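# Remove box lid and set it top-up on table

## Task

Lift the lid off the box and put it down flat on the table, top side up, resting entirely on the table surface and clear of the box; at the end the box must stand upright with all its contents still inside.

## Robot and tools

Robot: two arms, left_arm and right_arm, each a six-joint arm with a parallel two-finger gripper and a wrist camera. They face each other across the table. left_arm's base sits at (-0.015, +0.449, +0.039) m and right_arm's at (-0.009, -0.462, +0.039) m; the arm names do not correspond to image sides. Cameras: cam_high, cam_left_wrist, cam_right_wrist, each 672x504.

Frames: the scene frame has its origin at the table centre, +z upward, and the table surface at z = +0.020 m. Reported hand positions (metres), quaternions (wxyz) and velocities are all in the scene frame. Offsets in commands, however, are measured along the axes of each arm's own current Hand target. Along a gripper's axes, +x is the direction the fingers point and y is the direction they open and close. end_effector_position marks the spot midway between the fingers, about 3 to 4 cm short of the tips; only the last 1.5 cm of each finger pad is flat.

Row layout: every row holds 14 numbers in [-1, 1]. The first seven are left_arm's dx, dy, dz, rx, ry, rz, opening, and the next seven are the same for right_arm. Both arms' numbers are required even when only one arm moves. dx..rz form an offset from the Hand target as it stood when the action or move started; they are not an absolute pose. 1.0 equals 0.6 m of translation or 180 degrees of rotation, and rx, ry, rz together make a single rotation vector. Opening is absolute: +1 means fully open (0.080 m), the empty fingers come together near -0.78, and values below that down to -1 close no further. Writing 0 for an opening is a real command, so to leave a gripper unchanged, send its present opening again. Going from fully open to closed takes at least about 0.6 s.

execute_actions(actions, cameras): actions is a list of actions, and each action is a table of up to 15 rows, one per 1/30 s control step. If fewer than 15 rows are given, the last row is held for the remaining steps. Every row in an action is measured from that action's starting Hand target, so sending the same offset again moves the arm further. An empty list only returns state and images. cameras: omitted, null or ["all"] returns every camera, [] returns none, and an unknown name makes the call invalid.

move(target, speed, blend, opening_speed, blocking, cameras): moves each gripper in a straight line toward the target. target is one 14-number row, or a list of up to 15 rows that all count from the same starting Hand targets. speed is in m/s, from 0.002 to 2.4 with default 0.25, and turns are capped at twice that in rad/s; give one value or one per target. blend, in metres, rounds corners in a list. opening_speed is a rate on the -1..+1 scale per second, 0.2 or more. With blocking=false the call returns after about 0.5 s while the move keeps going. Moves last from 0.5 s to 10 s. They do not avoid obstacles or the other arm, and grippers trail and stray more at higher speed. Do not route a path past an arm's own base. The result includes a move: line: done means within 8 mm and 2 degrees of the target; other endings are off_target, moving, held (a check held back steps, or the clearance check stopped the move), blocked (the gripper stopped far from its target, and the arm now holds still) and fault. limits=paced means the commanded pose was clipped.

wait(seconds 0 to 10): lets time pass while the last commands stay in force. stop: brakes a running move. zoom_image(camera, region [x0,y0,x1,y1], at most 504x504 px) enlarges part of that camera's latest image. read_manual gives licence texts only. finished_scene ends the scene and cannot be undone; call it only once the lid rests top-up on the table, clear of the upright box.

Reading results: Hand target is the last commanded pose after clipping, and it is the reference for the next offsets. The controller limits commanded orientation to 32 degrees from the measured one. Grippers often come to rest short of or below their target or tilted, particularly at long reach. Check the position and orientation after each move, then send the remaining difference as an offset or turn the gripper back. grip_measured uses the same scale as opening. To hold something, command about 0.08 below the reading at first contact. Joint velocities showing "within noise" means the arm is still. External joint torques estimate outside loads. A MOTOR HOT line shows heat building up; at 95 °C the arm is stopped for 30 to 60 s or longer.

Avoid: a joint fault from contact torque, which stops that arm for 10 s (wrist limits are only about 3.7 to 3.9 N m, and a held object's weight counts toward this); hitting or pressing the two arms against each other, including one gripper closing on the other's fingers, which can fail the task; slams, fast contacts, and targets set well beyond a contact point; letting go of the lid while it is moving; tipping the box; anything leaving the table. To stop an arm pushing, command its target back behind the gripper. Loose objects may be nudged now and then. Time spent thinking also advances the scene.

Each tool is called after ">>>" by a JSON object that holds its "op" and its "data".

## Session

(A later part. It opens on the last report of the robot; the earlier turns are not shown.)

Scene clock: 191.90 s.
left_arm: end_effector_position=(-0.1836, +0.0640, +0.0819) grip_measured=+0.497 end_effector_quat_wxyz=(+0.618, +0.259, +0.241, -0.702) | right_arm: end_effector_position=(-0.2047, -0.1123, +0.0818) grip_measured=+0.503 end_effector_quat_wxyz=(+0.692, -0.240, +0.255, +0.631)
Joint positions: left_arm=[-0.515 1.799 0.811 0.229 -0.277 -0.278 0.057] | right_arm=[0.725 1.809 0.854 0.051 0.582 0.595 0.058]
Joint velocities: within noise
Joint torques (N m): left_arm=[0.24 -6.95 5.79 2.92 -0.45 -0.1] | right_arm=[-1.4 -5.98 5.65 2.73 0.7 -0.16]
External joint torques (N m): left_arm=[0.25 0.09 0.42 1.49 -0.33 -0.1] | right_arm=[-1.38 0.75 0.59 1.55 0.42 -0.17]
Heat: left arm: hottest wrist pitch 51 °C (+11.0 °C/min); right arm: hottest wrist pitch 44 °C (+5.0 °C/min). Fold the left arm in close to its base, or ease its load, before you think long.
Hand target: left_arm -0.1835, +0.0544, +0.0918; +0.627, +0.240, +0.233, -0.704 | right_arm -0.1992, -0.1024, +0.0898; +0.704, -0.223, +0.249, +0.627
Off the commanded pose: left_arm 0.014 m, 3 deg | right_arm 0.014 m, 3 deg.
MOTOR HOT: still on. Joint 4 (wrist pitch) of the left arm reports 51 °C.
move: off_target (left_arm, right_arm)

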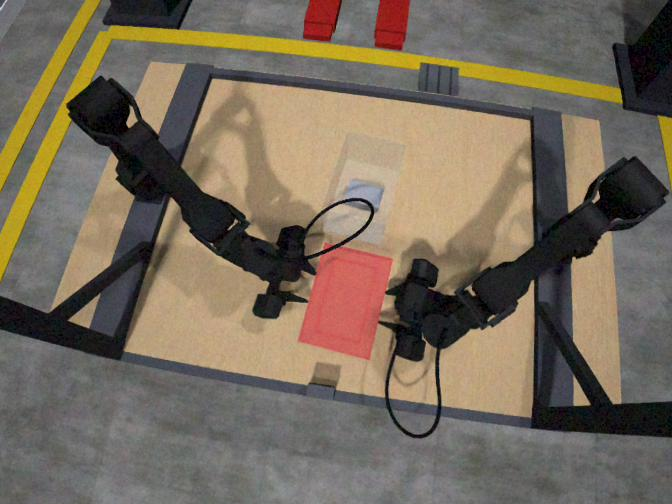

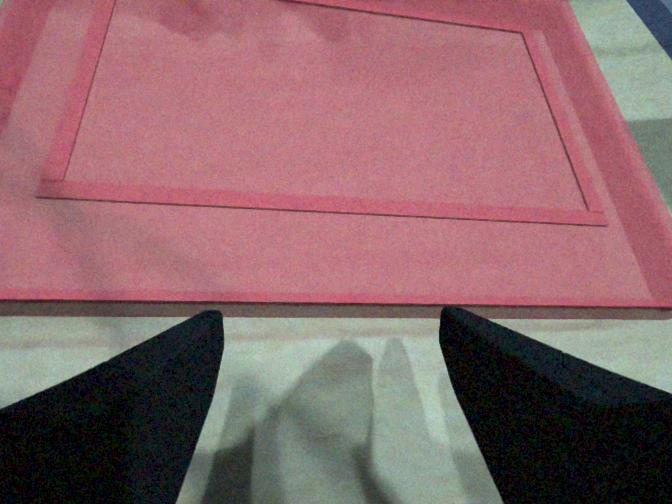

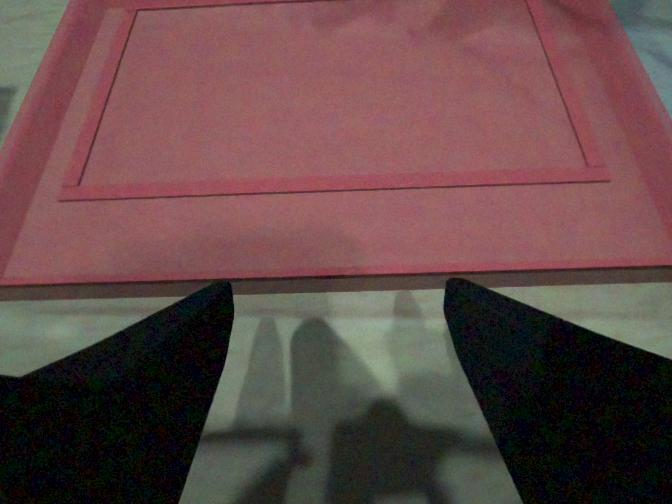

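>>> {"op": "move", "data": {"target": [0.0231,0,-0.0285,0,0,0,0.5,0.0231,0,-0.0285,0,0,0,0.5], "speed": 0.04}}

>>> {"op": "move", "data": {"target": [0.0105,0,-0.013,0,0,0,0.5,0.0105,0,-0.013,0,0,0,0.5], "speed": 0.03}}

Scene clock: 194.13 s.
left_arm: end_effector_position=(-0.1843, +0.0637, +0.0611) grip_measured=+0.497 end_effector_quat_wxyz=(+0.618, +0.258, +0.241, -0.703) | right_arm: end_effector_position=(-0.2047, -0.1123, +0.0601) grip_measured=+0.503 end_effector_quat_wxyz=(+0.692, -0.240, +0.255, +0.631)
Joint positions: left_arm=[-0.516 1.866 0.783 0.327 -0.278 -0.28 0.057] | right_arm=[0.725 1.873 0.823 0.147 0.582 0.595 0.058]
Joint velocities: within noise
Joint torques (N m): left_arm=[0.17 -7.02 5.38 2.81 -0.45 -0.09] | right_arm=[-1.4 -6.1 5.26 2.64 0.7 -0.17]
External joint torques (N m): left_arm=[0.12 0.23 0.32 1.37 -0.31 -0.09] | right_arm=[-1.39 0.69 0.62 1.49 0.42 -0.17]
Heat: left arm: hottest wrist pitch 51 °C (+12.2 °C/min); right arm: hottest wrist pitch 44 °C (+5.1 °C/min). Fold the left arm in close to its base, or ease its load, before you think long.
Hand target: left_arm -0.1841, +0.0545, +0.0698; +0.627, +0.240, +0.233, -0.704 | right_arm -0.1991, -0.1024, +0.0678; +0.704, -0.223, +0.249, +0.627
Off the commanded pose: left_arm 0.013 m, 2 deg | right_arm 0.014 m, 3 deg.
MOTOR HOT: still on. Joint 4 (wrist pitch) of the left arm reports 51 °C.
move: off_target (left_arm, right_arm)

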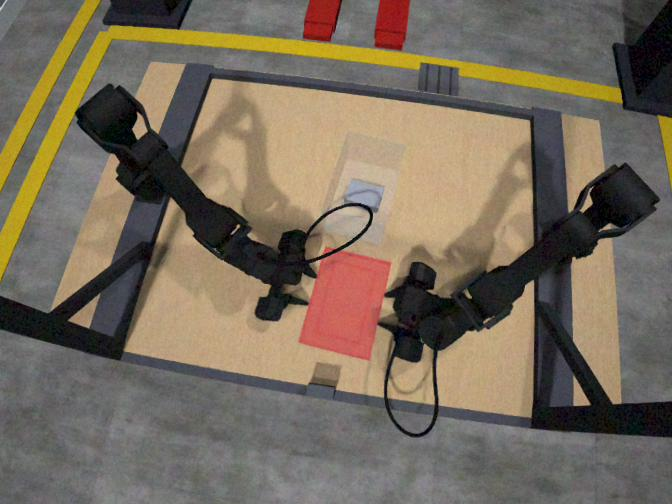

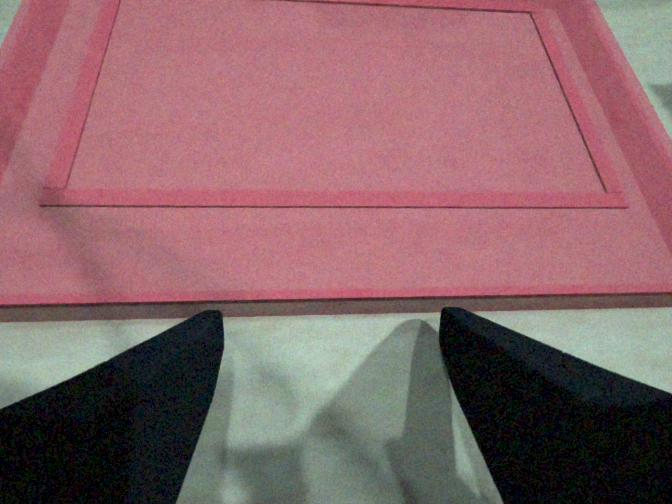

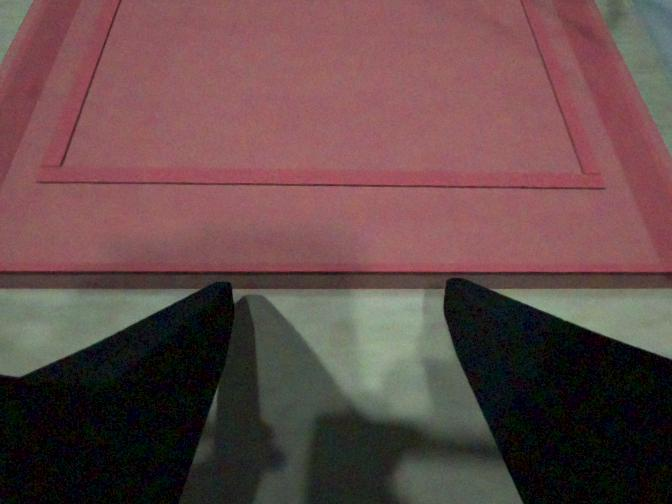

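Scene clock: 195.30 s.
left_arm: end_effector_position=(-0.1835, +0.0635, +0.0579) grip_measured=+0.497 end_effector_quat_wxyz=(+0.625, +0.253, +0.233, -0.701) | right_arm: end_effector_position=(-0.2052, -0.1121, +0.0561) grip_measured=+0.503 end_effector_quat_wxyz=(+0.694, -0.233, +0.252, +0.633)
Joint positions: left_arm=[-0.522 1.882 0.769 0.37 -0.301 -0.28 0.057] | right_arm=[0.728 1.888 0.809 0.19 0.59 0.595 0.058]
Joint velocities: within noise
Joint torques (N m): left_arm=[0.64 -4.83 5.67 2.88 0.16 -0.09] | right_arm=[-1.6 -4.32 5.34 2.72 0.46 -0.17]
External joint torques (N m): left_arm=[0.58 2.31 0.84 1.48 0.3 -0.1] | right_arm=[-1.62 2.45 0.78 1.56 0.18 -0.17]
Heat: left arm: hottest wrist pitch 51 °C (+12.1 °C/min); right arm: hottest wrist pitch 45 °C (+6.1 °C/min). Fold the left arm in close to its base, or ease its load, before you think long.
Hand target: left_arm -0.1844, +0.0545, +0.0598; +0.627, +0.240, +0.233, -0.704 | right_arm -0.1991, -0.1024, +0.0577; +0.704, -0.223, +0.249, +0.627
Off the commanded pose: left_arm 0.009 m, 2 deg | right_arm 0.012 m, 2 deg.
MOTOR HOT: still on. Joint 4 (wrist pitch) of the left arm reports 51 °C.
move: off_target (left_arm, right_arm)

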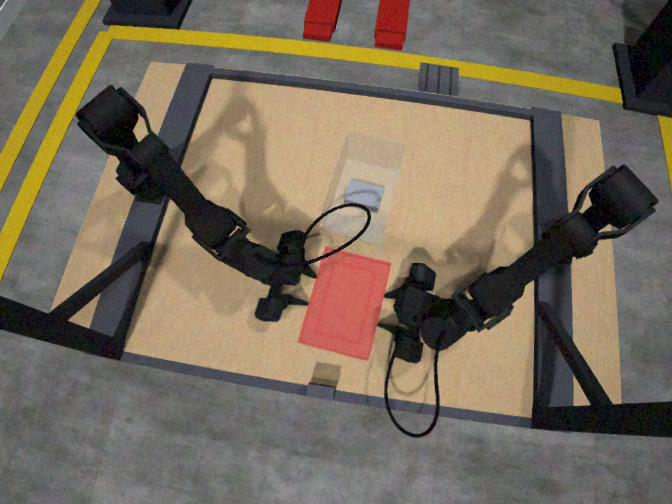

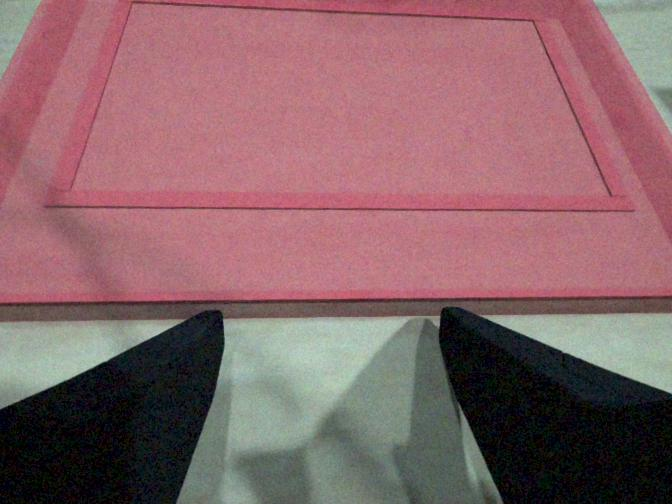

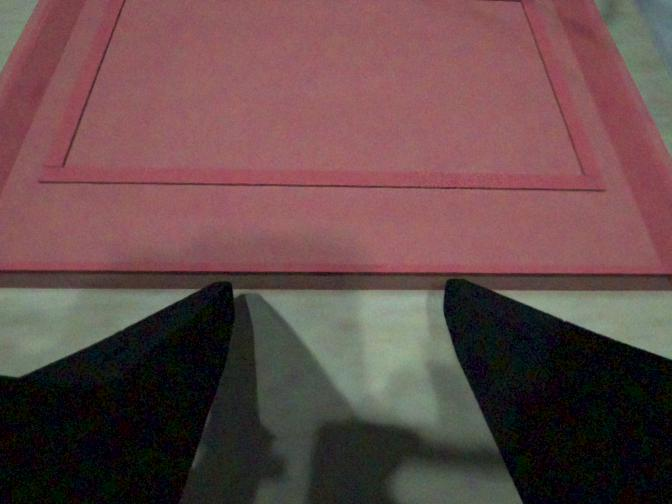

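>>> {"op": "move", "data": {"target": [[-0.0259,0,-0.021,0,0,0,0.5,-0.0259,0,-0.021,0,0,0,0.5],[-0.0690,0,-0.0472,0,0,0,0.5,-0.0690,0,-0.0472,0,0,0,0.5],[-0.2295,0,0.0715,0,0,0,0.5,-0.2295,0,0.0715,0,0,0,0.5]], "speed": [0.05,0.1,0.2]}}

>>> {"op": "zoom_image", "data": {"camera": "cam_high", "region": [270, 120, 430, 400]}}

Scene clock: 199.17 s.
left_arm: end_effector_position=(-0.1727, +0.1369, +0.1692) grip_measured=+0.497 end_effector_quat_wxyz=(+0.622, +0.254, +0.237, -0.702) | right_arm: end_effector_position=(-0.2060, -0.1864, +0.1645) grip_measured=+0.503 end_effector_quat_wxyz=(+0.699, -0.246, +0.247, +0.624)
Joint positions: left_arm=[-0.627 1.339 0.754 -0.187 -0.367 -0.358 0.057] | right_arm=[0.923 1.477 0.897 -0.463 0.716 0.798 0.058]
Joint velocities: within noise
Joint torques (N m): left_arm=[-0.2 -6.14 6.81 1.08 -0.38 -0.2] | right_arm=[0.17 -5.49 8.38 0.95 0.64 0.23]
External joint torques (N m): left_arm=[-0.25 -1.52 0.49 -0.29 -0.21 -0.2] | right_arm=[0.17 -0.42 2.64 -0.03 0.28 0.23]
Heat: left arm: hottest wrist pitch 50 °C (+11.2 °C/min); right arm: hottest wrist pitch 44 °C (+5.1 °C/min). Fold the left arm in close to its base, or ease its load, before you think long.
Hand target: left_arm -0.1726, +0.1338, +0.1798; +0.627, +0.240, +0.233, -0.704 | right_arm -0.2085, -0.1819, +0.1777; +0.704, -0.223, +0.249, +0.627
Off the commanded pose: left_arm 0.011 m, 2 deg | right_arm 0.014 m, 3 deg.
MOTOR HOT: still on. Joint 4 (wrist pitch) of the left arm reports 50 °C.
move: off_target (left_arm, right_arm)

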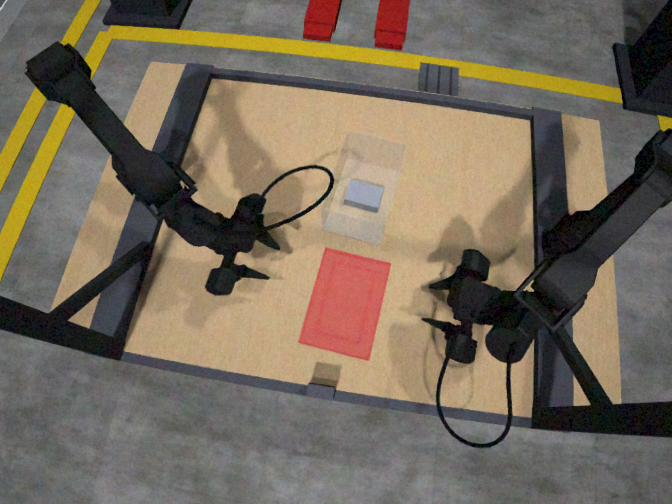

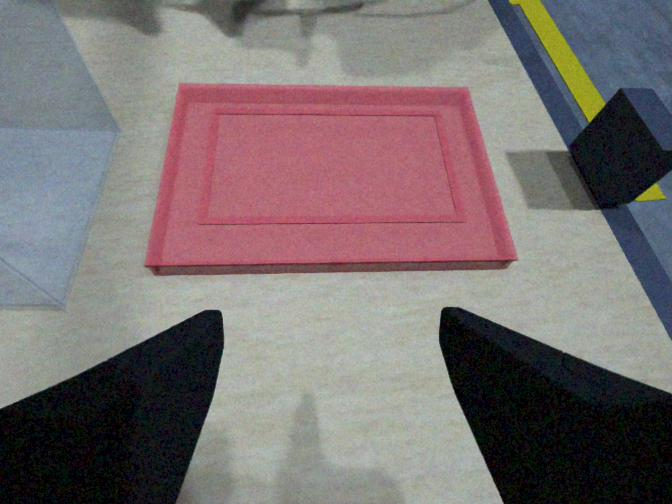

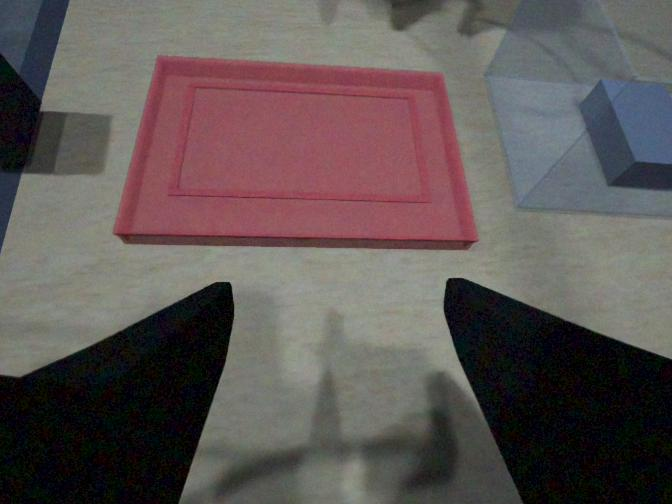

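Scaled by 1.800.

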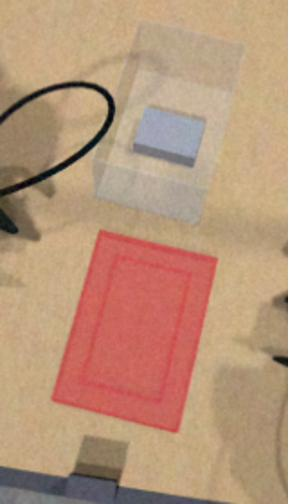

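Flat, top up, clear of the box; box upright with its block.

>>> {"op": "finished_scene", "data": {}}

The scene is finished: the task was done.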